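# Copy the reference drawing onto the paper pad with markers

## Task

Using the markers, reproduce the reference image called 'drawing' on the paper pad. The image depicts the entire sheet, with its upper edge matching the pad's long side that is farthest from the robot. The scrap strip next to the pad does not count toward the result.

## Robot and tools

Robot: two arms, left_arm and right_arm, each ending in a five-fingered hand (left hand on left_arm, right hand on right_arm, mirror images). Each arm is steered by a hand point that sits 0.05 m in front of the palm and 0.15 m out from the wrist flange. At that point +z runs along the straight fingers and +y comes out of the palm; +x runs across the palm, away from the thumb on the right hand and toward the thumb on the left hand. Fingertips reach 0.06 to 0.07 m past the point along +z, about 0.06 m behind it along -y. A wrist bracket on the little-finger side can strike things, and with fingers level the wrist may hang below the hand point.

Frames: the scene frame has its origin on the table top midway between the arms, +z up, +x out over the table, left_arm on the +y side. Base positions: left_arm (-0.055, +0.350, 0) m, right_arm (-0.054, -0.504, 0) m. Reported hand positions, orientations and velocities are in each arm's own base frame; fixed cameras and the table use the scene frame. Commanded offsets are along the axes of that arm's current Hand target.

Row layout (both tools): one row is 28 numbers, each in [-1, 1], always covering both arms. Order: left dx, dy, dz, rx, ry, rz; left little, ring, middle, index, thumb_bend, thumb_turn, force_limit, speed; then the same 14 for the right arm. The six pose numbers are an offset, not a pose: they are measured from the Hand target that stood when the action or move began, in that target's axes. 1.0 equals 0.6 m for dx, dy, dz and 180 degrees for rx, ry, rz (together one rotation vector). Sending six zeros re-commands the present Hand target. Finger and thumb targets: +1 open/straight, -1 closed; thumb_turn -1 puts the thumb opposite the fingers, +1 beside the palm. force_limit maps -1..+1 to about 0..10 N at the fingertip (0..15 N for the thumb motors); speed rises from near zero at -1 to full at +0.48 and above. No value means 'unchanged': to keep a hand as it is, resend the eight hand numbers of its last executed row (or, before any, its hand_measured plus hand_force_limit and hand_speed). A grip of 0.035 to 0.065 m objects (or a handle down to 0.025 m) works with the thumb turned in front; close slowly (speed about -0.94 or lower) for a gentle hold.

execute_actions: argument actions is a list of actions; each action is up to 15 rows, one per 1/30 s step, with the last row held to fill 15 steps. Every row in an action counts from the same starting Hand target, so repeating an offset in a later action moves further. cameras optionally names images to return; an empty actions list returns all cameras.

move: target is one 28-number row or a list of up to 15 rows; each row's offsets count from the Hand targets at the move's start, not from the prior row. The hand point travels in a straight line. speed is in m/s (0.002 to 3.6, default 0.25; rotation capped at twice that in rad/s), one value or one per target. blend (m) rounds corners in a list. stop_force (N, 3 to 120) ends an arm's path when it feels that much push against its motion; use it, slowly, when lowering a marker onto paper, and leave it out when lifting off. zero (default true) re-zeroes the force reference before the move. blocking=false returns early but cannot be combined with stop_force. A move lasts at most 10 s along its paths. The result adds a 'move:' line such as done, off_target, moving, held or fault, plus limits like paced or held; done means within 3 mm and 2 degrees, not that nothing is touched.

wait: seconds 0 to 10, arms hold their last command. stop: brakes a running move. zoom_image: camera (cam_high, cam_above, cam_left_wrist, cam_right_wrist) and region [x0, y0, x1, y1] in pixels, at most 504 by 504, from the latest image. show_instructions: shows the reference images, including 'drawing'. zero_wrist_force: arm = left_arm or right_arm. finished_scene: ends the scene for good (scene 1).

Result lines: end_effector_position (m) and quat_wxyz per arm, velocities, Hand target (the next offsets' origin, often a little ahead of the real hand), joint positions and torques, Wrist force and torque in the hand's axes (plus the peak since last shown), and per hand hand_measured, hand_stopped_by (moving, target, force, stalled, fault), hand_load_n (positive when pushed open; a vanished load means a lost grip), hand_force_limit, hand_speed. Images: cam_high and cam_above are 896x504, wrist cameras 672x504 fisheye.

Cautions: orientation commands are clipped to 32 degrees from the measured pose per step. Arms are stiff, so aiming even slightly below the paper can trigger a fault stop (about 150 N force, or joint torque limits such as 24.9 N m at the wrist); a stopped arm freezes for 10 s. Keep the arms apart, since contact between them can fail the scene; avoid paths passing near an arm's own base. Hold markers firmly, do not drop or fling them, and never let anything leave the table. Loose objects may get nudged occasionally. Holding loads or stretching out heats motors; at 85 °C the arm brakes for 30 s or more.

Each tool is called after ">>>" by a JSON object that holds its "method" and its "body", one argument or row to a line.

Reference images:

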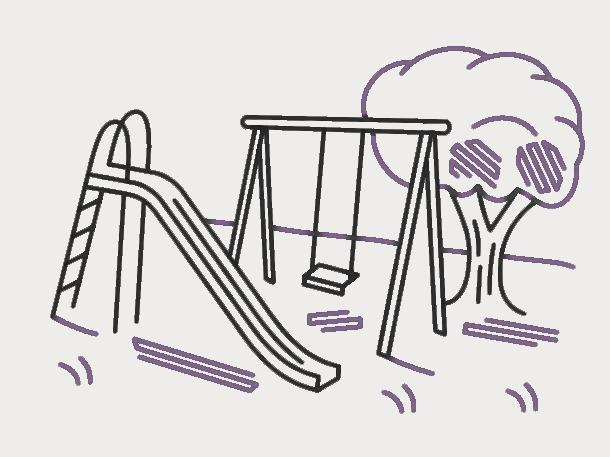

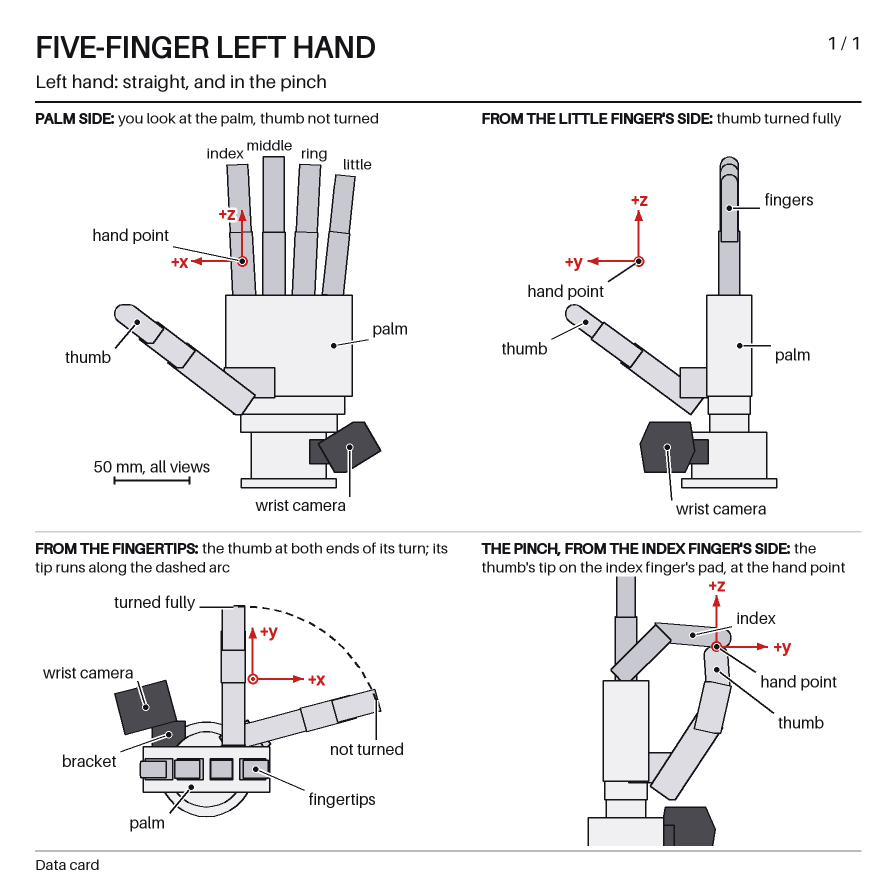

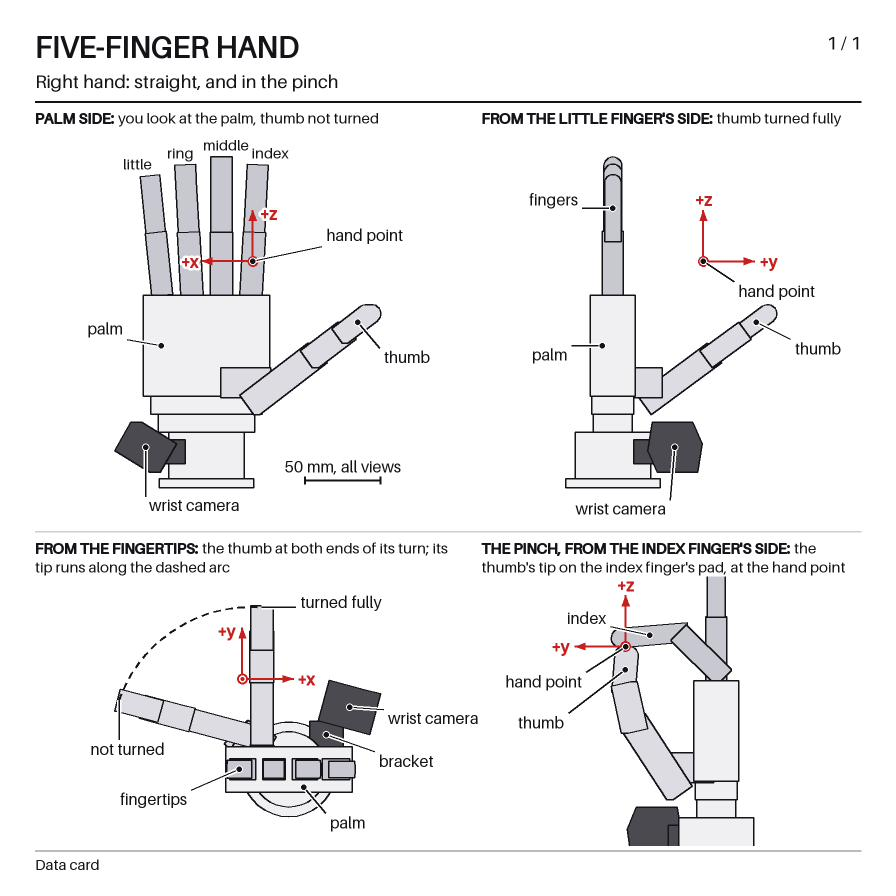

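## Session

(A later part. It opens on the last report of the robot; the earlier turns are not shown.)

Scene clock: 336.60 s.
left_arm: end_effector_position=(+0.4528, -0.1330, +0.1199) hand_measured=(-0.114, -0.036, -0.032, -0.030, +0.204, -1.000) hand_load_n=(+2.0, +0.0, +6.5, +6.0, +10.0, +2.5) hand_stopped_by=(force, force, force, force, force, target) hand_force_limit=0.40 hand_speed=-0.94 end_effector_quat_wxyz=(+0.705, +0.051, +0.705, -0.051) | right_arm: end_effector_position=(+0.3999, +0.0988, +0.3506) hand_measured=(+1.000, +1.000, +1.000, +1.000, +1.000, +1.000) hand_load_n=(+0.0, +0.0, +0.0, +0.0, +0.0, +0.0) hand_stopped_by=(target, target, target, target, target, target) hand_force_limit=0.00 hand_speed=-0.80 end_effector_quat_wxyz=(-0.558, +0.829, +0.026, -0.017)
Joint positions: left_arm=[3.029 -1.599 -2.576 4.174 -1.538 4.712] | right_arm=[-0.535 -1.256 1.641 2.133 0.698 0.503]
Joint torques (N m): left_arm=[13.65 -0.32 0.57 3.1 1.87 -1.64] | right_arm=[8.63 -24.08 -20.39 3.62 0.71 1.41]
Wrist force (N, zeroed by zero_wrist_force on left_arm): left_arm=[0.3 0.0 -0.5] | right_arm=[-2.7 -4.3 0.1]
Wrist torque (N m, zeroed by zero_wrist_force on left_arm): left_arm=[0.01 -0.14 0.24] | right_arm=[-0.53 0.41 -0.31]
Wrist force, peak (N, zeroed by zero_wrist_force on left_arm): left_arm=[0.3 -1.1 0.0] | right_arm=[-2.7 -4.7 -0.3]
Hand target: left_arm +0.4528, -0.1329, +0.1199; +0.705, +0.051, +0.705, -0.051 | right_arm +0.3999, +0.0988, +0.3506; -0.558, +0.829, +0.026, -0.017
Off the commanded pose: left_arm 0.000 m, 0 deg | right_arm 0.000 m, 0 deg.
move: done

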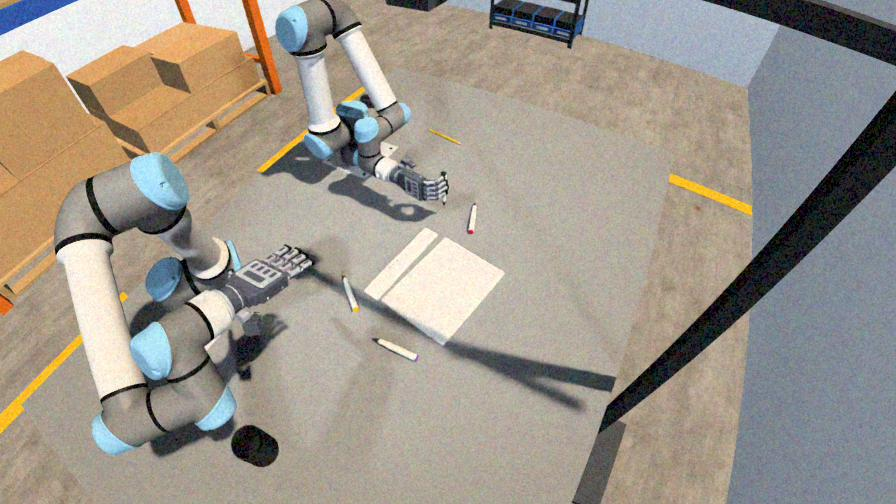

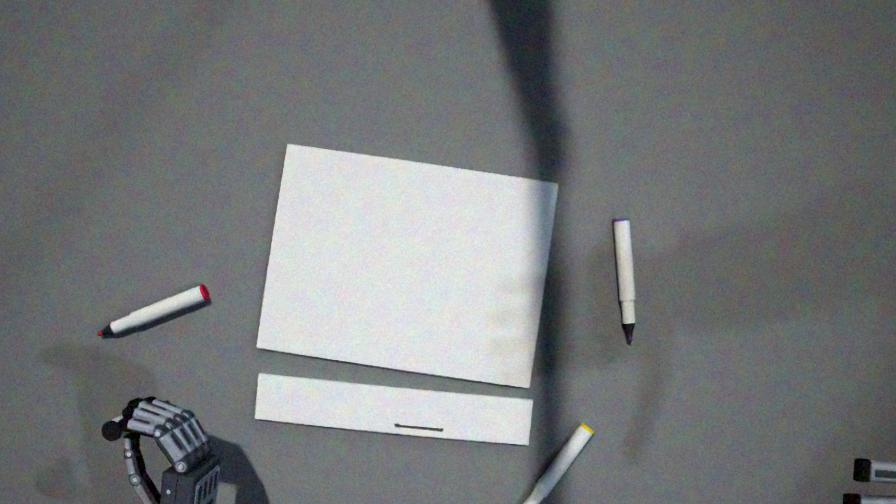

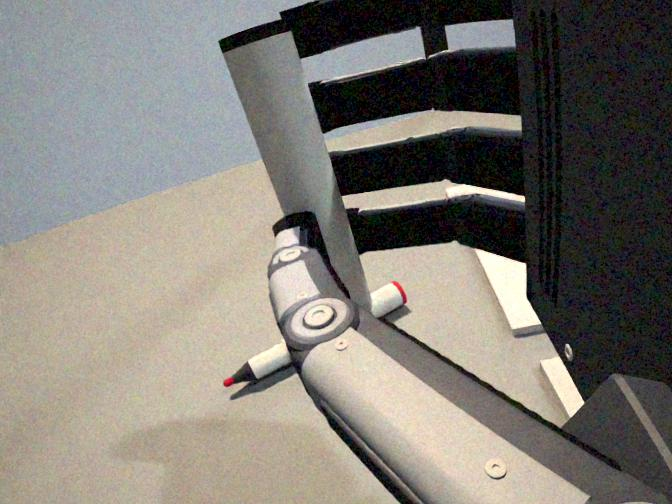

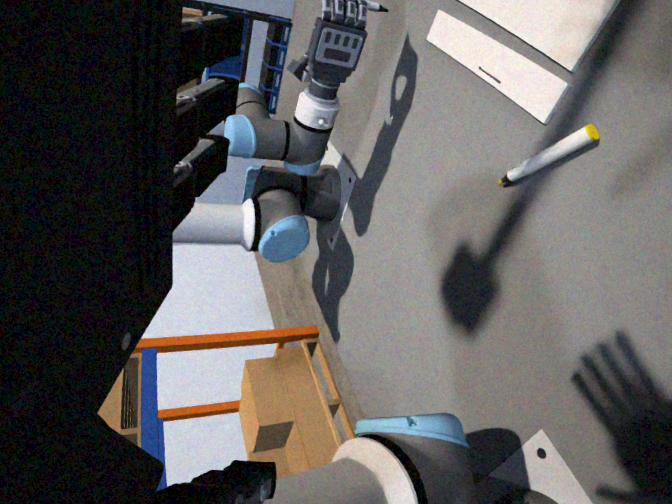

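>>> {"method": "move", "body": {
  "target": [0.05,-0.1649,0.024,0,0,0,-0.5,-0.5,-0.7,-0.6,0.1,-1,0.4,-0.94,0,0,0,0,0,0,1,1,1,1,1,1,0,-0.8],
  "speed": 0.15,
  "cameras": ["all"]
}}

>>> {"method": "zoom_image", "body": {
  "camera": "cam_high",
  "region": [370, 160, 500, 260]
}}

>>> {"method": "zoom_image", "body": {
  "camera": "cam_above",
  "region": [180, 340, 340, 504]
}}

Scene clock: 342.13 s.
left_arm: end_effector_position=(+0.4527, -0.2328, +0.0899) hand_measured=(-0.114, -0.036, -0.032, -0.030, +0.204, -1.000) hand_load_n=(+2.0, +0.5, +6.5, +6.0, +10.0, +2.5) hand_stopped_by=(force, force, force, force, force, target) hand_force_limit=0.40 hand_speed=-0.94 end_effector_quat_wxyz=(+0.705, +0.051, +0.705, -0.051) | right_arm: end_effector_position=(+0.3999, +0.0988, +0.3506) hand_measured=(+1.000, +1.000, +1.000, +1.000, +1.000, +1.000) hand_load_n=(+0.0, +0.0, +0.0, +0.0, +0.0, +0.0) hand_stopped_by=(target, target, target, target, target, target) hand_force_limit=0.00 hand_speed=-0.80 end_effector_quat_wxyz=(-0.558, +0.829, +0.026, -0.017)
Joint positions: left_arm=[2.651 -1.851 -2.395 4.246 -1.916 4.712] | right_arm=[-0.535 -1.256 1.641 2.133 0.698 0.503]
Joint torques (N m): left_arm=[-13.6 10.41 26.61 3.06 -1.72 1.25] | right_arm=[7.93 -22.58 -19.57 3.48 0.63 1.56]
Wrist force (N, zeroed by zero_wrist_force on left_arm): left_arm=[0.3 -0.1 -0.7] | right_arm=[-2.5 -4.1 -0.1]
Wrist torque (N m, zeroed by zero_wrist_force on left_arm): left_arm=[0.00 -0.12 0.03] | right_arm=[-0.50 0.40 -0.30]
Wrist force, peak (N, zeroed by zero_wrist_force on left_arm): left_arm=[0.3 -1.2 -0.8] | right_arm=[-2.7 -4.5 0.1]
Hand target: left_arm +0.4527, -0.2329, +0.0899; +0.705, +0.051, +0.705, -0.051 | right_arm +0.3999, +0.0988, +0.3506; -0.558, +0.829, +0.026, -0.017
Off the commanded pose: left_arm 0.000 m, 0 deg | right_arm 0.000 m, 0 deg.
move: done

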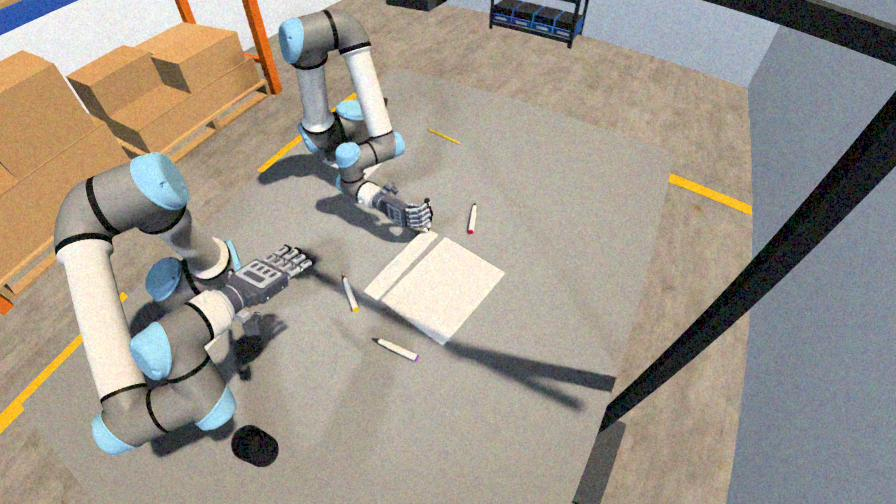

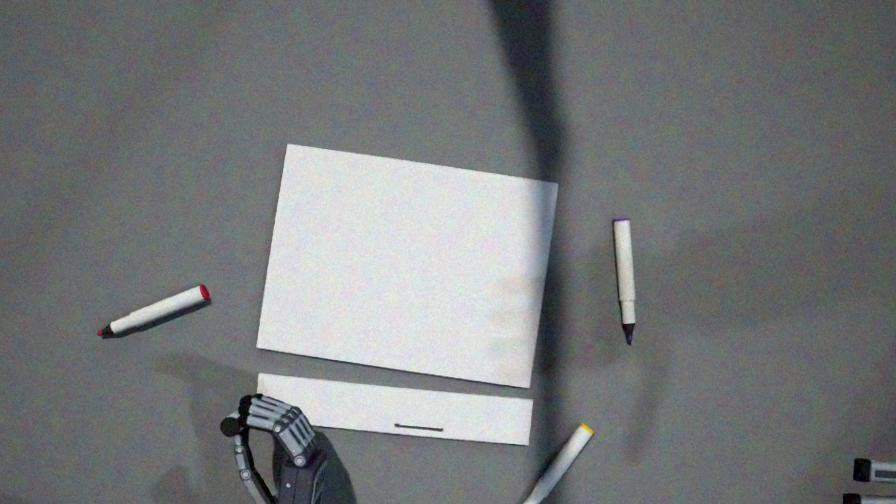

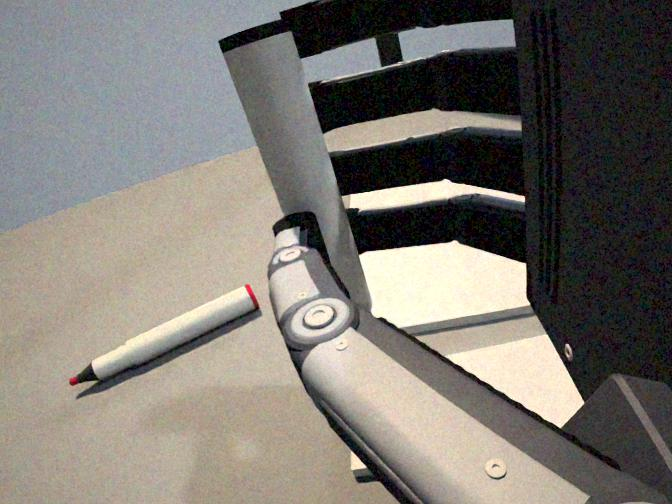

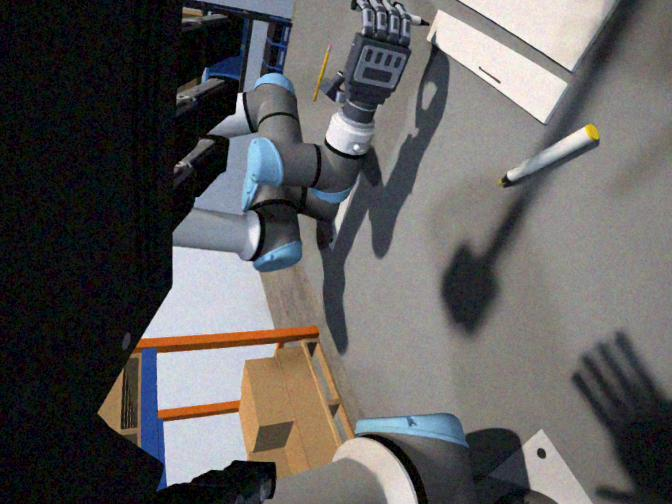

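Scaled by 3.877 from the camera's 896x504 image, which has a finer 1280x720 frame.

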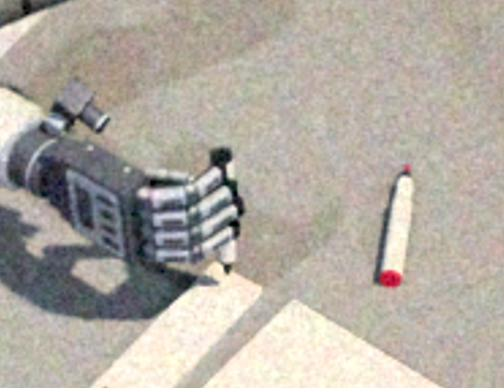

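Scaled by 3.073 from the camera's 896x504 image, which has a finer 1280x720 frame.

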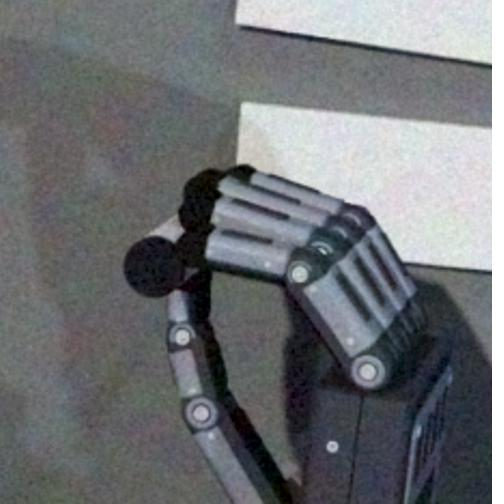

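>>> {"method": "move", "body": {
  "target": [0.008,-0.0167,0,0,0,0,-0.5,-0.5,-0.7,-0.6,0.1,-1,0.4,-0.94,0,0,0,0,0,0,1,1,1,1,1,1,0,-0.8],
  "speed": 0.1
}}

>>> {"method": "zero_wrist_force", "body": {
  "arm": "left_arm"
}}

>>> {"method": "move", "body": {
  "target": [0.05,0,0,0,0,0,-0.5,-0.5,-0.7,-0.6,0.1,-1,0.4,-0.94,0,0,0,0,0,0,1,1,1,1,1,1,0,-0.8],
  "speed": 0.005,
  "stop_force": 3
}}

Scene clock: 348.67 s.
left_arm: end_effector_position=(+0.4513, -0.2427, +0.0852) hand_measured=(-0.114, -0.036, -0.032, -0.030, +0.204, -1.000) hand_load_n=(+2.0, +0.0, +6.5, +6.0, +10.0, +2.5) hand_stopped_by=(force, force, force, force, force, target) hand_force_limit=0.40 hand_speed=-0.94 end_effector_quat_wxyz=(+0.705, +0.051, +0.705, -0.051) | right_arm: end_effector_position=(+0.3999, +0.0988, +0.3506) hand_measured=(+1.000, +1.000, +1.000, +1.000, +1.000, +1.000) hand_load_n=(+0.0, +0.0, +0.0, +0.0, +0.0, +0.0) hand_stopped_by=(target, target, target, target, target, target) hand_force_limit=0.00 hand_speed=-0.80 end_effector_quat_wxyz=(-0.558, +0.829, +0.026, -0.017)
Joint positions: left_arm=[2.619 -1.878 -2.377 4.255 -1.948 4.712] | right_arm=[-0.535 -1.256 1.641 2.133 0.698 0.503]
Joint torques (N m): left_arm=[-15.77 9.63 26.29 3.13 -1.72 -0.82] | right_arm=[7.89 -23.66 -19.85 3.51 0.49 1.56]
Wrist force (N, zeroed by zero_wrist_force on left_arm): left_arm=[0.1 -0.2 -0.5] | right_arm=[-2.7 -4.4 -0.1]
Wrist torque (N m, zeroed by zero_wrist_force on left_arm): left_arm=[-0.02 -0.09 0.03] | right_arm=[-0.54 0.41 -0.31]
Wrist force, peak (N, zeroed by zero_wrist_force on left_arm): left_arm=[0.2 0.0 -1.0] | right_arm=[-2.8 -4.6 0.1]
Hand target: left_arm +0.4513, -0.2428, +0.0851; +0.705, +0.051, +0.705, -0.051 | right_arm +0.3999, +0.0988, +0.3506; -0.558, +0.829, +0.026, -0.017
Off the commanded pose: left_arm 0.000 m, 0 deg | right_arm 0.000 m, 0 deg.
move: done

Wrist force sensor zeroed.

Scene clock: 351.87 s.
left_arm: end_effector_position=(+0.4513, -0.2428, +0.0747) hand_measured=(-0.114, -0.036, -0.032, -0.030, +0.204, -1.000) hand_load_n=(+2.5, +0.0, +6.5, +6.0, +10.0, +2.0) hand_stopped_by=(force, force, force, force, force, target) hand_force_limit=0.40 hand_speed=-0.94 end_effector_quat_wxyz=(+0.705, +0.051, +0.705, -0.051) | right_arm: end_effector_position=(+0.3999, +0.0988, +0.3506) hand_measured=(+1.000, +1.000, +1.000, +1.000, +1.000, +1.000) hand_load_n=(+0.0, +0.0, +0.0, +0.0, +0.0, +0.0) hand_stopped_by=(target, target, target, target, target, target) hand_force_limit=0.00 hand_speed=-0.80 end_effector_quat_wxyz=(-0.558, +0.829, +0.026, -0.017)
Joint positions: left_arm=[2.619 -1.91 -2.381 4.291 -1.948 4.712] | right_arm=[-0.535 -1.256 1.641 2.133 0.698 0.503]
Joint torques (N m): left_arm=[-13.24 36.23 10.26 -0.5 -1.66 -0.78] | right_arm=[8.81 -22.99 -19.07 3.48 0.58 1.59]
Wrist force (N, zeroed by zero_wrist_force on left_arm): left_arm=[-1.4 0.1 0.2] | right_arm=[-2.6 -4.1 -0.1]
Wrist torque (N m, zeroed by zero_wrist_force on left_arm): left_arm=[0.02 -0.02 0.01] | right_arm=[-0.51 0.42 -0.31]
Wrist force, peak (N, zeroed by zero_wrist_force on left_arm): left_arm=[-4.3 0.2 -0.6] | right_arm=[-2.7 -4.6 0.1]
Hand target: left_arm +0.4513, -0.2428, +0.0747; +0.705, +0.051, +0.705, -0.051 (not the last commanded pose) | right_arm +0.3999, +0.0988, +0.3506; -0.558, +0.829, +0.026, -0.017
Off the commanded pose: left_arm 0.020 m, 0 deg | right_arm 0.000 m, 0 deg.
move: contact (left_arm)

>>> {"method": "move", "body": {
  "target": [0.0003,-0.43,0.0237,0,0,0,-0.5,-0.5,-0.7,-0.6,0.1,-1,0.4,-0.94,0,0,0,0,0,0,1,1,1,1,1,1,0,-0.8],
  "speed": 0.05
}}

>>> {"method": "move", "body": {
  "target": [
    [-0.01,0,0,0,0,0,-0.5,-0.5,-0.7,-0.6,0.1,-1,0.4,-0.94,0,0,0,0,0,0,1,1,1,1,1,1,0,-0.8],
    [-0.08,0,-0.35,0,0,0,-0.5,-0.5,-0.7,-0.6,0.1,-1,0.4,-0.94,0,0,0,0,0,0,1,1,1,1,1,1,0,-0.8]
  ],
  "speed": 0.15,
  "cameras": ["cam_above"]
}}

>>> {"method": "zoom_image", "body": {
  "camera": "cam_above",
  "region": [250, 370, 310, 430]
}}

>>> {"method": "zoom_image", "body": {
  "camera": "cam_above",
  "region": [485, 385, 545, 445]
}}

Scene clock: 366.97 s.
left_arm: end_effector_position=(+0.4280, -0.5001, +0.0746) hand_measured=(-0.114, -0.036, -0.032, -0.030, +0.204, -1.000) hand_load_n=(+3.0, +0.5, +6.5, +4.5, +11.0, +1.5) hand_stopped_by=(force, force, force, force, force, target) hand_force_limit=0.40 hand_speed=-0.94 end_effector_quat_wxyz=(+0.705, +0.051, +0.705, -0.051) | right_arm: end_effector_position=(+0.3999, +0.0988, +0.3506) hand_measured=(+1.000, +1.000, +1.000, +1.000, +1.000, +1.000) hand_load_n=(+0.0, +0.0, +0.0, +0.0, +0.0, +0.0) hand_stopped_by=(target, target, target, target, target, target) hand_force_limit=0.00 hand_speed=-0.80 end_effector_quat_wxyz=(-0.558, +0.829, +0.026, -0.017)
Joint positions: left_arm=[2.132 -2.252 -1.712 3.964 -2.435 4.712] | right_arm=[-0.535 -1.256 1.641 2.133 0.698 0.503]
Joint torques (N m): left_arm=[-14.33 23.49 28.36 -1.05 -1.22 -2.18] | right_arm=[8.56 -23.64 -19.89 3.44 0.31 1.43]
Wrist force (N, zeroed by zero_wrist_force on left_arm): left_arm=[-5.7 2.4 0.4] | right_arm=[-2.5 -4.3 0.1]
Wrist torque (N m, zeroed by zero_wrist_force on left_arm): left_arm=[0.06 -0.03 0.17] | right_arm=[-0.54 0.39 -0.30]
Wrist force, peak (N, zeroed by zero_wrist_force on left_arm): left_arm=[-7.0 2.2 -0.5] | right_arm=[-2.6 -4.7 -0.1]
Hand target: left_arm +0.4280, -0.5001, +0.0745; +0.705, +0.051, +0.705, -0.051 | right_arm +0.3999, +0.0988, +0.3506; -0.558, +0.829, +0.026, -0.017
Off the commanded pose: left_arm 0.000 m, 0 deg | right_arm 0.000 m, 0 deg.
move: done

Scene clock: 369.07 s.
left_arm: end_effector_position=(+0.3030, -0.4818, +0.1056) hand_measured=(-0.114, -0.036, -0.032, -0.030, +0.204, -1.000) hand_load_n=(+2.0, +0.0, +6.5, +6.0, +10.5, +2.5) hand_stopped_by=(force, force, force, force, force, target) hand_force_limit=0.40 hand_speed=-0.94 end_effector_quat_wxyz=(+0.705, +0.051, +0.705, -0.052) | right_arm: end_effector_position=(+0.3999, +0.0988, +0.3506) hand_measured=(+1.000, +1.000, +1.000, +1.000, +1.000, +1.000) hand_load_n=(+0.0, +0.0, +0.0, +0.0, +0.0, +0.0) hand_stopped_by=(target, target, target, target, target, target) hand_force_limit=0.00 hand_speed=-0.80 end_effector_quat_wxyz=(-0.558, +0.829, +0.026, -0.017)
Joint positions: left_arm=[1.929 -2.124 -1.843 3.966 -2.638 4.712] | right_arm=[-0.535 -1.256 1.641 2.133 0.698 0.503]
Joint torques (N m): left_arm=[11.34 23.4 30.43 2.14 1.83 0.36] | right_arm=[8.77 -22.99 -18.82 3.29 0.26 1.55]
Wrist force (N, zeroed by zero_wrist_force on left_arm): left_arm=[-0.2 0.1 0.1] | right_arm=[-2.6 -4.2 -0.1]
Wrist torque (N m, zeroed by zero_wrist_force on left_arm): left_arm=[0.02 0.02 0.14] | right_arm=[-0.51 0.41 -0.31]
Wrist force, peak (N, zeroed by zero_wrist_force on left_arm): left_arm=[-7.2 2.3 -0.3] | right_arm=[-2.8 -4.5 -0.2]
Hand target: left_arm +0.3031, -0.4818, +0.1056; +0.705, +0.051, +0.705, -0.052 (not the last commanded pose) | right_arm +0.3999, +0.0988, +0.3506; -0.558, +0.829, +0.026, -0.017
Off the commanded pose: left_arm 0.085 m, 0 deg | right_arm 0.000 m, 0 deg.
move: held (left_arm; a check stopped the path); path passed 1 of 2 targets; limits=held
pose unreachable (left arm): on one or more control steps of this call, first in action 0 (counted from 0), this arm could not follow its commanded pose, so it was not sent that pose on those steps. It may still have moved: this result reports where it is.
cause: moving toward the commanded pose would bring two parts of the arm too close to each other (joints 4 (wrist 1) to 6 (wrist 3) lie between them).
Images, in order (width x height): cam_above 896x504.

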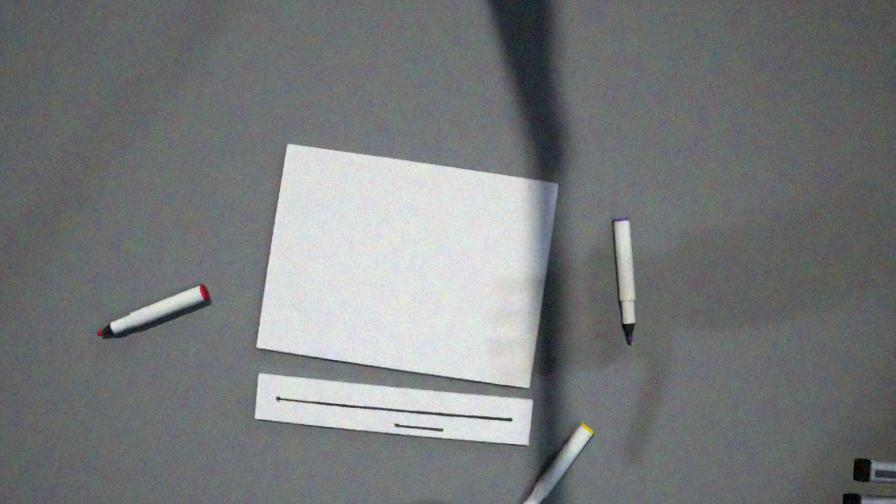

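Scaled by 8.400 from the camera's 896x504 image, which has a finer 1280x720 frame.

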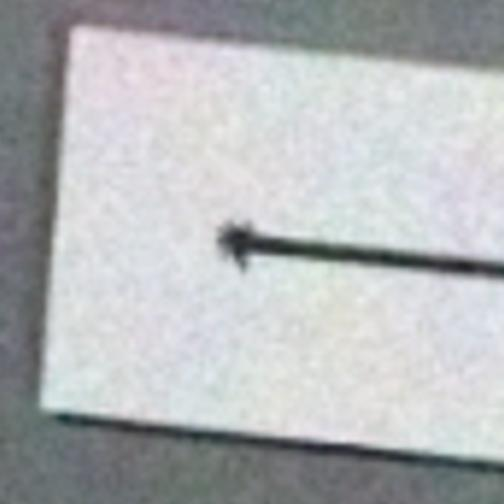

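Scaled by 8.400 from the camera's 896x504 image, which has a finer 1280x720 frame.

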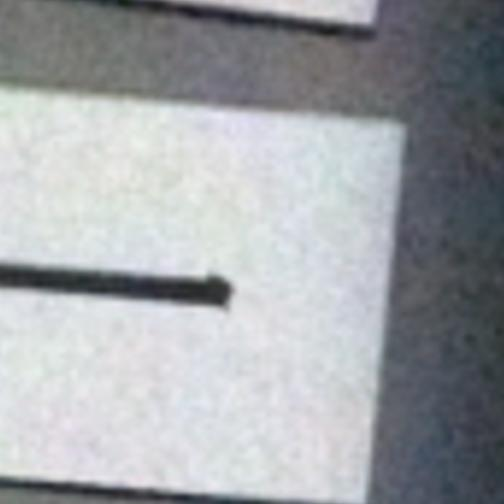

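>>> {"method": "show_instructions", "body": {

}}

Reference images for this scene: drawing, FIVE-FINGER LEFT HAND page 1, FIVE-FINGER HAND page 1.

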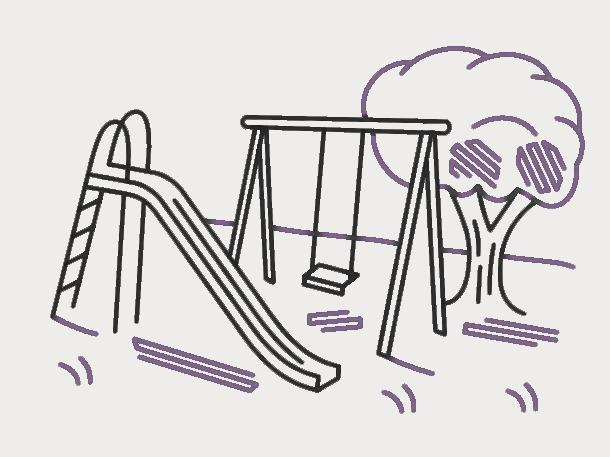

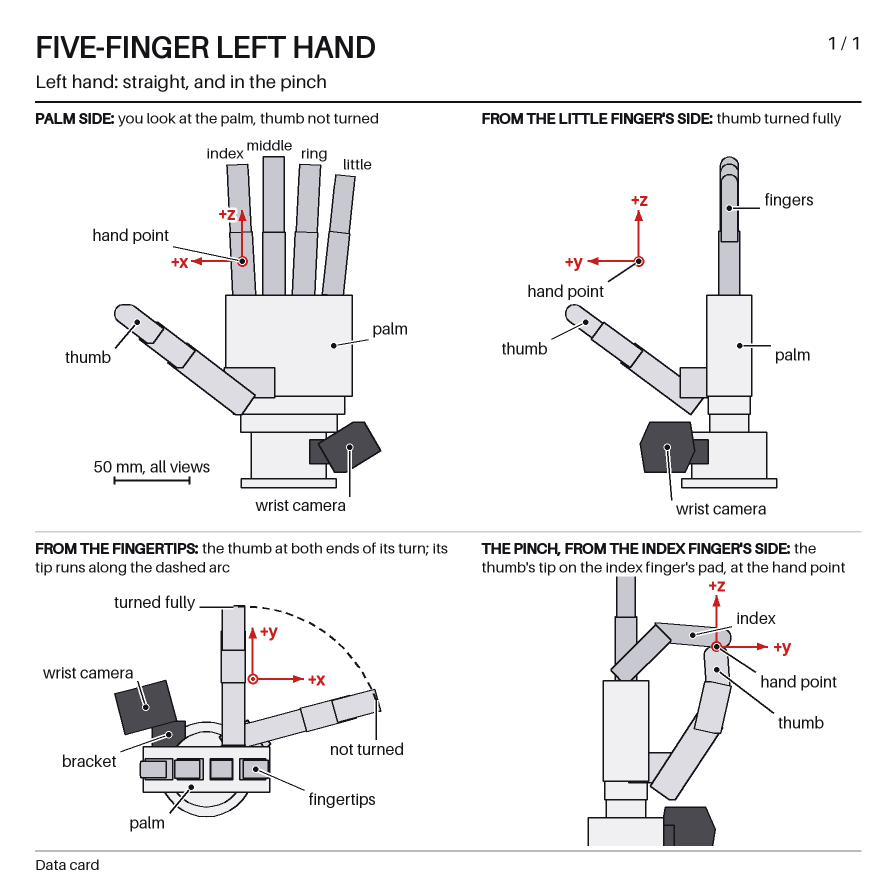

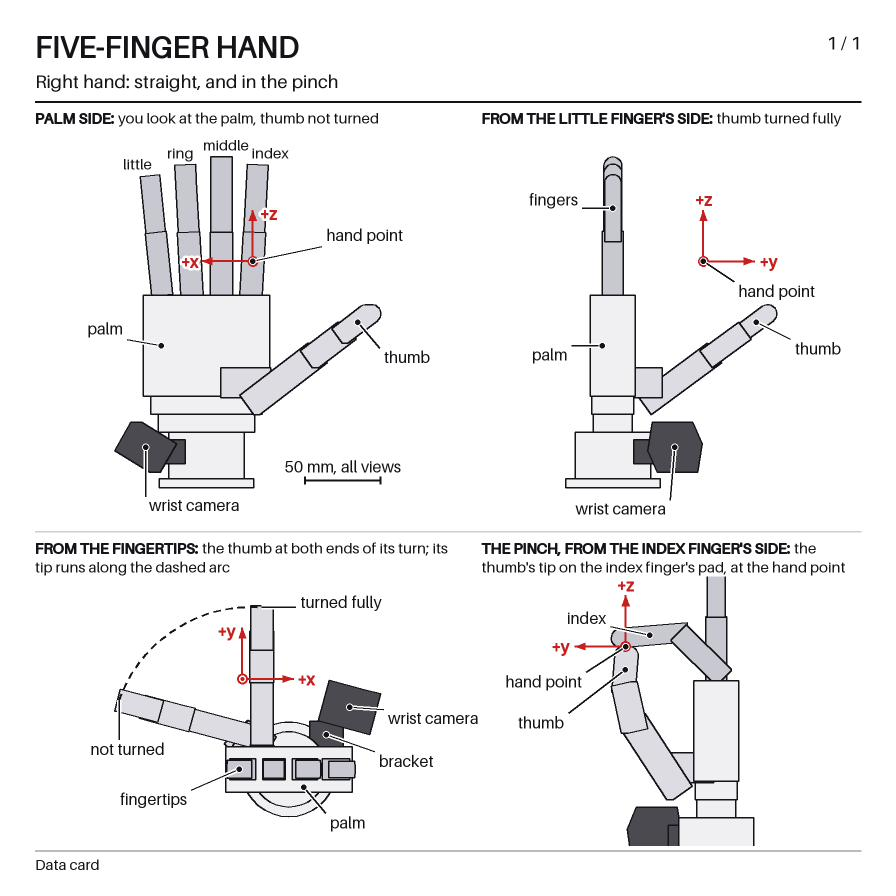

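>>> {"method": "move", "body": {
  "target": [0.026,0.2112,0.5405,0.00206,0,0,-0.5,-0.5,-0.7,-0.6,0.1,-1,0.4,-0.94,0,0,0,0,0,0,1,1,1,1,1,1,0,-0.8],
  "speed": 0.15
}}

>>> {"method": "zero_wrist_force", "body": {
  "arm": "left_arm"
}}

>>> {"method": "move", "body": {
  "target": [0.05,0,0,0,0,0,-0.5,-0.5,-0.7,-0.6,0.1,-1,0.4,-0.94,0,0,0,0,0,0,1,1,1,1,1,1,0,-0.8],
  "speed": 0.005,
  "stop_force": 3
}}

Scene clock: 427.70 s.
left_arm: end_effector_position=(+0.6422, -0.4036, +0.0899) hand_measured=(-0.114, -0.036, -0.032, -0.030, +0.204, -1.000) hand_load_n=(+2.0, +0.0, +6.5, +6.0, +10.0, +3.0) hand_stopped_by=(force, force, force, force, force, target) hand_force_limit=0.40 hand_speed=-0.94 end_effector_quat_wxyz=(+0.705, +0.054, +0.705, -0.054) | right_arm: end_effector_position=(+0.3999, +0.0988, +0.3506) hand_measured=(+1.000, +1.000, +1.000, +1.000, +1.000, +1.000) hand_load_n=(+0.0, +0.0, +0.0, +0.0, +0.0, +0.0) hand_stopped_by=(target, target, target, target, target, target) hand_force_limit=0.00 hand_speed=-0.80 end_effector_quat_wxyz=(-0.558, +0.829, +0.026, -0.017)
Joint positions: left_arm=[2.542 -2.266 -1.629 3.895 -2.018 4.712] | right_arm=[-0.535 -1.256 1.641 2.133 0.698 0.503]
Joint torques (N m): left_arm=[12.15 27.92 32.15 -0.1 1.67 -1.68] | right_arm=[8.44 -22.97 -18.53 3.22 0.09 1.52]
Wrist force (N, zeroed by zero_wrist_force on left_arm): left_arm=[-0.2 0.0 0.2] | right_arm=[-2.8 -4.3 0.0]
Wrist torque (N m, zeroed by zero_wrist_force on left_arm): left_arm=[-0.01 0.03 0.02] | right_arm=[-0.53 0.43 -0.32]
Wrist force, peak (N, zeroed by zero_wrist_force on left_arm): left_arm=[-0.2 0.6 0.8] | right_arm=[-2.9 -4.5 -0.3]
Hand target: left_arm +0.6424, -0.4036, +0.0899; +0.705, +0.054, +0.705, -0.054 | right_arm +0.3999, +0.0988, +0.3506; -0.558, +0.829, +0.026, -0.017
Off the commanded pose: left_arm 0.000 m, 0 deg | right_arm 0.000 m, 0 deg.
move: done

Wrist force sensor zeroed.

Scene clock: 431.93 s.
left_arm: end_effector_position=(+0.6424, -0.4036, +0.0748) hand_measured=(-0.114, -0.036, -0.032, -0.030, +0.204, -1.000) hand_load_n=(+2.5, +0.0, +6.5, +6.0, +10.0, +2.5) hand_stopped_by=(force, force, force, force, force, target) hand_force_limit=0.40 hand_speed=-0.94 end_effector_quat_wxyz=(+0.705, +0.054, +0.705, -0.054) | right_arm: end_effector_position=(+0.3999, +0.0988, +0.3506) hand_measured=(+1.000, +1.000, +1.000, +1.000, +1.000, +1.000) hand_load_n=(+0.0, +0.0, +0.5, -0.5, +0.0, +0.0) hand_stopped_by=(target, target, target, target, target, target) hand_force_limit=0.00 hand_speed=-0.80 end_effector_quat_wxyz=(-0.558, +0.829, +0.026, -0.017)
Joint positions: left_arm=[2.542 -2.291 -1.633 3.924 -2.018 4.712] | right_arm=[-0.535 -1.256 1.641 2.133 0.698 0.503]
Joint torques (N m): left_arm=[10 54.03 11.93 -0.5 1.22 -1.56] | right_arm=[8.31 -23.47 -19.19 3.34 0.38 1.52]
Wrist force (N, zeroed by zero_wrist_force on left_arm): left_arm=[-2.2 0.2 -0.3] | right_arm=[-2.8 -4.5 -0.3]
Wrist torque (N m, zeroed by zero_wrist_force on left_arm): left_arm=[0.03 -0.06 0.04] | right_arm=[-0.55 0.45 -0.33]
Wrist force, peak (N, zeroed by zero_wrist_force on left_arm): left_arm=[-4.6 0.0 -0.4] | right_arm=[-2.7 -4.6 -0.3]
Hand target: left_arm +0.6424, -0.4036, +0.0749; +0.705, +0.054, +0.705, -0.054 (not the last commanded pose) | right_arm +0.3999, +0.0988, +0.3506; -0.558, +0.829, +0.026, -0.017
Off the commanded pose: left_arm 0.015 m, 0 deg | right_arm 0.000 m, 0 deg.
move: contact (left_arm)

>>> {"method": "move", "body": {
  "target": [0,0.0090,-0.1123,0,0,0,-0.5,-0.5,-0.7,-0.6,0.1,-1,0.4,-0.94,0,0,0,0,0,0,1,1,1,1,1,1,0,-0.8],
  "speed": 0.05
}}

>>> {"method": "move", "body": {
  "target": [
    [-0.01,0,0,0,0,0,-0.5,-0.5,-0.7,-0.6,0.1,-1,0.4,-0.94,0,0,0,0,0,0,1,1,1,1,1,1,0,-0.8],
    [-0.1,0.15,-0.32,0,0,0,-0.5,-0.5,-0.7,-0.6,0.1,-1,0.4,-0.94,0,0,0,0,0,0,1,1,1,1,1,1,0,-0.8]
  ],
  "speed": 0.2,
  "blend": [0.003,0],
  "cameras": ["cam_above"]
}}

>>> {"method": "zoom_image", "body": {
  "camera": "cam_above",
  "region": [385, 180, 445, 240]
}}

>>> {"method": "zoom_image", "body": {
  "camera": "cam_above",
  "region": [370, 240, 430, 300]
}}

Scene clock: 440.67 s.
left_arm: end_effector_position=(+0.5767, -0.3880, +0.0749) hand_measured=(-0.114, -0.036, -0.032, -0.030, +0.204, -1.000) hand_load_n=(+1.5, +0.0, +6.5, +7.0, +10.0, +2.5) hand_stopped_by=(force, force, force, force, force, target) hand_force_limit=0.40 hand_speed=-0.94 end_effector_quat_wxyz=(+0.705, +0.054, +0.705, -0.054) | right_arm: end_effector_position=(+0.3999, +0.0988, +0.3506) hand_measured=(+1.000, +1.000, +1.000, +1.000, +1.000, +1.000) hand_load_n=(+0.5, +0.0, +0.0, +0.0, +0.0, +0.0) hand_stopped_by=(target, target, target, target, target, target) hand_force_limit=0.00 hand_speed=-0.80 end_effector_quat_wxyz=(-0.558, +0.829, +0.026, -0.017)
Joint positions: left_arm=[2.494 -2.201 -1.813 4.014 -2.067 4.712] | right_arm=[-0.535 -1.256 1.641 2.133 0.698 0.503]
Joint torques (N m): left_arm=[-13.22 49.72 1.18 2.21 -1.75 0.13] | right_arm=[7.73 -23.5 -19 3.25 0.13 1.43]
Wrist force (N, zeroed by zero_wrist_force on left_arm): left_arm=[-2.7 0.1 0.2] | right_arm=[-2.5 -4.2 -0.1]
Wrist torque (N m, zeroed by zero_wrist_force on left_arm): left_arm=[0.06 -0.06 0.04] | right_arm=[-0.50 0.40 -0.30]
Wrist force, peak (N, zeroed by zero_wrist_force on left_arm): left_arm=[-3.5 0.2 0.4] | right_arm=[-2.8 -4.8 -0.2]
Hand target: left_arm +0.5766, -0.3880, +0.0749; +0.705, +0.054, +0.705, -0.054 | right_arm +0.3999, +0.0988, +0.3506; -0.558, +0.829, +0.026, -0.017
Off the commanded pose: left_arm 0.000 m, 0 deg | right_arm 0.000 m, 0 deg.
move: done

Scene clock: 442.47 s.
left_arm: end_effector_position=(+0.4006, -0.2700, +0.1349) hand_measured=(-0.114, -0.036, -0.032, -0.030, +0.204, -1.000) hand_load_n=(+2.0, +0.0, +7.0, +6.0, +10.0, +2.5) hand_stopped_by=(force, force, force, force, force, target) hand_force_limit=0.40 hand_speed=-0.94 end_effector_quat_wxyz=(+0.705, +0.054, +0.705, -0.054) | right_arm: end_effector_position=(+0.3999, +0.0988, +0.3506) hand_measured=(+1.000, +1.000, +1.000, +1.000, +1.000, +1.000) hand_load_n=(+0.0, +0.0, +0.0, +0.0, +0.0, +0.0) hand_stopped_by=(target, target, target, target, target, target) hand_force_limit=0.00 hand_speed=-0.80 end_effector_quat_wxyz=(-0.558, +0.829, +0.026, -0.017)
Joint positions: left_arm=[2.452 -1.726 -2.357 4.082 -2.108 4.712] | right_arm=[-0.535 -1.256 1.641 2.133 0.698 0.503]
Joint torques (N m): left_arm=[-12.8 32.74 0.98 -0.29 -1.88 -0.96] | right_arm=[7.77 -23.43 -18.76 3.04 0.01 1.49]
Wrist force (N, zeroed by zero_wrist_force on left_arm): left_arm=[0.2 0.1 -0.1] | right_arm=[-2.8 -4.0 0.0]
Wrist torque (N m, zeroed by zero_wrist_force on left_arm): left_arm=[0.04 -0.02 0.07] | right_arm=[-0.50 0.44 -0.31]
Wrist force, peak (N, zeroed by zero_wrist_force on left_arm): left_arm=[-1.3 0.0 0.5] | right_arm=[-2.7 -4.5 -0.3]
Hand target: left_arm +0.4005, -0.2699, +0.1349; +0.705, +0.054, +0.705, -0.054 | right_arm +0.3999, +0.0988, +0.3506; -0.558, +0.829, +0.026, -0.017
Off the commanded pose: left_arm 0.000 m, 0 deg | right_arm 0.000 m, 0 deg.
move: done
Images, in order (width x height): cam_above 896x504.

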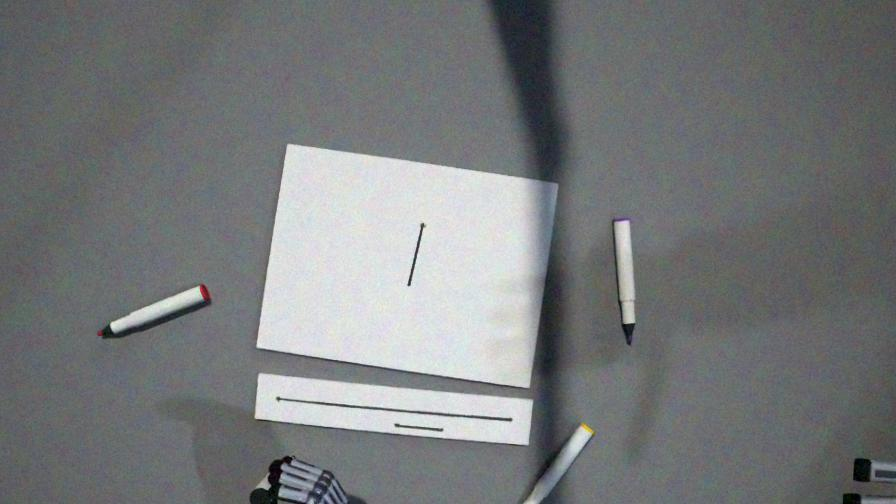

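Scaled by 8.400 from the camera's 896x504 image, which has a finer 1280x720 frame.

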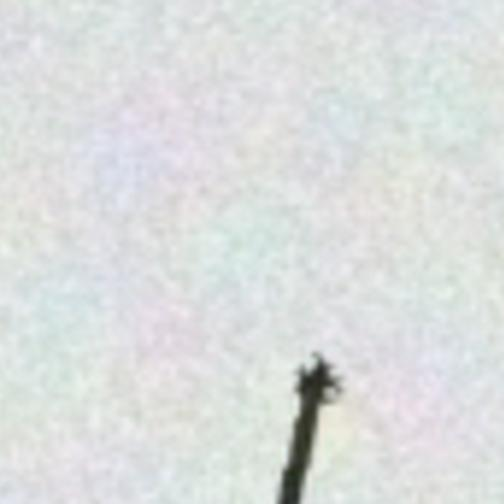

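Scaled by 8.400 from the camera's 896x504 image, which has a finer 1280x720 frame.

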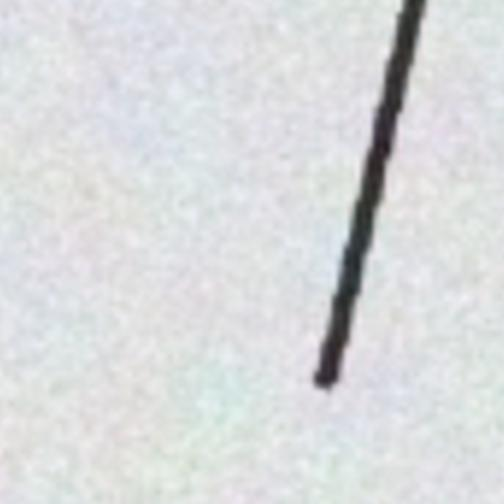

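>>> {"method": "move", "body": {
  "target": [0.0915,-0.1905,0.4367,-0.0009,0,0,-0.5,-0.5,-0.7,-0.6,0.1,-1,0.4,-0.94,0,0,0,0,0,0,1,1,1,1,1,1,0,-0.8],
  "speed": 0.2
}}

>>> {"method": "zero_wrist_force", "body": {
  "arm": "left_arm"
}}

>>> {"method": "move", "body": {
  "target": [0.00817,0,0,0,0,0,-0.5,-0.5,-0.7,-0.6,0.1,-1,0.4,-0.94,0,0,0,0,0,0,1,1,1,1,1,1,0,-0.8],
  "speed": 0.02
}}

>>> {"method": "move", "body": {
  "target": [0.0005,0,0,0,0,0,-0.5,-0.5,-0.7,-0.6,0.1,-1,0.4,-0.94,0,0,0,0,0,0,1,1,1,1,1,1,0,-0.8],
  "speed": 0.02
}}

Scene clock: 492.07 s.
left_arm: end_effector_position=(+0.6421, -0.4226, +0.0800) hand_measured=(-0.114, -0.036, -0.032, -0.030, +0.204, -1.000) hand_load_n=(+2.0, +0.0, +6.5, +6.5, +10.0, +2.5) hand_stopped_by=(force, force, force, force, force, target) hand_force_limit=0.40 hand_speed=-0.94 end_effector_quat_wxyz=(+0.705, +0.053, +0.705, -0.053) | right_arm: end_effector_position=(+0.3999, +0.0988, +0.3506) hand_measured=(+1.000, +1.000, +1.000, +1.000, +1.000, +1.000) hand_load_n=(+0.0, +0.0, +0.0, +0.0, +0.0, +0.0) hand_stopped_by=(target, target, target, target, target, target) hand_force_limit=0.00 hand_speed=-0.80 end_effector_quat_wxyz=(-0.558, +0.829, +0.026, -0.017)
Joint positions: left_arm=[2.513 -2.308 -1.58 3.889 -2.05 4.712] | right_arm=[-0.535 -1.256 1.641 2.133 0.698 0.503]
Joint torques (N m): left_arm=[12.87 30.31 32.19 -0.25 -1.79 -1.52] | right_arm=[8.11 -23.4 -18.76 3.22 0.01 1.5]
Wrist force (N, zeroed by zero_wrist_force on left_arm): left_arm=[0.1 0.0 -0.2] | right_arm=[-2.6 -4.5 0.0]
Wrist torque (N m, zeroed by zero_wrist_force on left_arm): left_arm=[0.02 -0.02 0.08] | right_arm=[-0.55 0.40 -0.31]
Wrist force, peak (N, zeroed by zero_wrist_force on left_arm): left_arm=[0.3 0.7 -1.1] | right_arm=[-2.7 -4.6 -0.2]
Hand target: left_arm +0.6421, -0.4226, +0.0800; +0.705, +0.053, +0.705, -0.053 | right_arm +0.3999, +0.0988, +0.3506; -0.558, +0.829, +0.026, -0.017
Off the commanded pose: left_arm 0.000 m, 0 deg | right_arm 0.000 m, 0 deg.
move: done

Wrist force sensor zeroed.

Scene clock: 492.80 s.
left_arm: end_effector_position=(+0.6421, -0.4226, +0.0752) hand_measured=(-0.114, -0.036, -0.032, -0.030, +0.204, -1.000) hand_load_n=(+2.0, +0.0, +7.0, +6.0, +10.0, +2.5) hand_stopped_by=(force, force, force, force, force, target) hand_force_limit=0.40 hand_speed=-0.94 end_effector_quat_wxyz=(+0.705, +0.053, +0.705, -0.053) | right_arm: end_effector_position=(+0.3999, +0.0988, +0.3506) hand_measured=(+1.000, +1.000, +1.000, +1.000, +1.000, +1.000) hand_load_n=(+0.0, +0.0, +0.0, +0.0, +0.0, -0.5) hand_stopped_by=(target, target, target, target, target, target) hand_force_limit=0.00 hand_speed=-0.80 end_effector_quat_wxyz=(-0.558, +0.829, +0.026, -0.017)
Joint positions: left_arm=[2.513 -2.316 -1.581 3.897 -2.05 4.712] | right_arm=[-0.535 -1.256 1.641 2.133 0.698 0.503]
Joint torques (N m): left_arm=[12.89 30.43 4.96 2.55 -1.69 -1.5] | right_arm=[8.61 -23.35 -18.82 3.17 -0.05 1.47]
Wrist force (N, zeroed by zero_wrist_force on left_arm): left_arm=[-0.2 -0.1 0.1] | right_arm=[-2.6 -4.2 -0.1]
Wrist torque (N m, zeroed by zero_wrist_force on left_arm): left_arm=[0.00 0.01 0.00] | right_arm=[-0.52 0.42 -0.31]
Wrist force, peak (N, zeroed by zero_wrist_force on left_arm): left_arm=[0.2 0.0 0.2] | right_arm=[-2.7 -4.5 -0.2]
Hand target: left_arm +0.6421, -0.4226, +0.0751; +0.705, +0.053, +0.705, -0.053 | right_arm +0.3999, +0.0988, +0.3506; -0.558, +0.829, +0.026, -0.017
Off the commanded pose: left_arm 0.000 m, 0 deg | right_arm 0.000 m, 0 deg.
move: done

Scene clock: 493.50 s.
left_arm: end_effector_position=(+0.6421, -0.4226, +0.0748) hand_measured=(-0.114, -0.036, -0.032, -0.030, +0.204, -1.000) hand_load_n=(+2.5, +0.0, +6.5, +6.0, +10.0, +2.0) hand_stopped_by=(force, force, force, force, force, target) hand_force_limit=0.40 hand_speed=-0.94 end_effector_quat_wxyz=(+0.705, +0.053, +0.705, -0.053) | right_arm: end_effector_position=(+0.3999, +0.0988, +0.3506) hand_measured=(+1.000, +1.000, +1.000, +1.000, +1.000, +1.000) hand_load_n=(+0.0, +0.0, +0.0, +0.0, +0.0, +0.0) hand_stopped_by=(target, target, target, target, target, target) hand_force_limit=0.00 hand_speed=-0.80 end_effector_quat_wxyz=(-0.558, +0.829, +0.026, -0.017)
Joint positions: left_arm=[2.513 -2.317 -1.582 3.898 -2.05 4.712] | right_arm=[-0.535 -1.256 1.641 2.133 0.698 0.503]
Joint torques (N m): left_arm=[11.65 28.17 2.83 2.04 -1.76 -0.83] | right_arm=[8.21 -23.49 -18.59 3.04 -0.05 1.52]
Wrist force (N, zeroed by zero_wrist_force on left_arm): left_arm=[-2.8 -0.1 0.3] | right_arm=[-2.6 -4.2 -0.1]
Wrist torque (N m, zeroed by zero_wrist_force on left_arm): left_arm=[-0.02 -0.02 0.02] | right_arm=[-0.52 0.42 -0.31]
Wrist force, peak (N, zeroed by zero_wrist_force on left_arm): left_arm=[-3.7 -0.2 -0.4] | right_arm=[-2.9 -4.5 -0.1]
Hand target: left_arm +0.6421, -0.4226, +0.0748; +0.705, +0.053, +0.705, -0.053 | right_arm +0.3999, +0.0988, +0.3506; -0.558, +0.829, +0.026, -0.017
Off the commanded pose: left_arm 0.000 m, 0 deg | right_arm 0.000 m, 0 deg.
move: done

>>> {"method": "move", "body": {
  "target": [
    [0,0.0100,-0.1204,0,0,0,-0.5,-0.5,-0.7,-0.6,0.1,-1,0.4,-0.94,0,0,0,0,0,0,1,1,1,1,1,1,0,-0.8],
    [-0.0083,0.0100,-0.1204,0,0,0,-0.5,-0.5,-0.7,-0.6,0.1,-1,0.4,-0.94,0,0,0,0,0,0,1,1,1,1,1,1,0,-0.8],
    [-0.0083,0.0325,0.0017,0,0,0,-0.5,-0.5,-0.7,-0.6,0.1,-1,0.4,-0.94,0,0,0,0,0,0,1,1,1,1,1,1,0,-0.8],
    [0,0.0325,0.0017,0,0,0,-0.5,-0.5,-0.7,-0.6,0.1,-1,0.4,-0.94,0,0,0,0,0,0,1,1,1,1,1,1,0,-0.8],
    [0,0.0331,-0.0058,0,0,0,-0.5,-0.5,-0.7,-0.6,0.1,-1,0.4,-0.94,0,0,0,0,0,0,1,1,1,1,1,1,0,-0.8],
    [-0.0083,0.0331,-0.0058,0,0,0,-0.5,-0.5,-0.7,-0.6,0.1,-1,0.4,-0.94,0,0,0,0,0,0,1,1,1,1,1,1,0,-0.8],
    [-0.0083,0.0375,-0.1116,0,0,0,-0.5,-0.5,-0.7,-0.6,0.1,-1,0.4,-0.94,0,0,0,0,0,0,1,1,1,1,1,1,0,-0.8]
  ],
  "speed": [0.05,0.05,0.2,0.03,0.05,0.05,0.2]
}}

Scene clock: 511.30 s.
left_arm: end_effector_position=(+0.5793, -0.3904, +0.0797) hand_measured=(-0.114, -0.036, -0.032, -0.030, +0.204, -1.000) hand_load_n=(+2.0, +0.5, +6.5, +6.5, +10.0, +2.5) hand_stopped_by=(force, force, force, force, force, target) hand_force_limit=0.40 hand_speed=-0.94 end_effector_quat_wxyz=(+0.705, +0.053, +0.705, -0.053) | right_arm: end_effector_position=(+0.3999, +0.0988, +0.3506) hand_measured=(+1.000, +1.000, +1.000, +1.000, +1.000, +1.000) hand_load_n=(+0.0, +0.0, -0.5, +0.0, +0.0, +0.0) hand_stopped_by=(target, target, target, target, target, target) hand_force_limit=0.00 hand_speed=-0.80 end_effector_quat_wxyz=(-0.558, +0.829, +0.026, -0.017)
Joint positions: left_arm=[2.492 -2.199 -1.798 3.997 -2.071 4.712] | right_arm=[-0.535 -1.256 1.641 2.133 0.698 0.503]
Joint torques (N m): left_arm=[-13.62 51.26 1.83 2.97 -1.79 1.27] | right_arm=[8.16 -22.89 -18.99 2.9 -0.18 1.35]
Wrist force (N, zeroed by zero_wrist_force on left_arm): left_arm=[0.1 0.1 0.0] | right_arm=[-2.9 -4.3 0.0]
Wrist torque (N m, zeroed by zero_wrist_force on left_arm): left_arm=[0.03 -0.01 0.00] | right_arm=[-0.53 0.45 -0.32]
Wrist force, peak (N, zeroed by zero_wrist_force on left_arm): left_arm=[-6.4 -0.4 1.6] | right_arm=[-2.7 -4.7 0.1]
Hand target: left_arm +0.5793, -0.3904, +0.0797; +0.705, +0.053, +0.705, -0.053 | right_arm +0.3999, +0.0988, +0.3506; -0.558, +0.829, +0.026, -0.017
Off the commanded pose: left_arm 0.000 m, 0 deg | right_arm 0.000 m, 0 deg.
move: done


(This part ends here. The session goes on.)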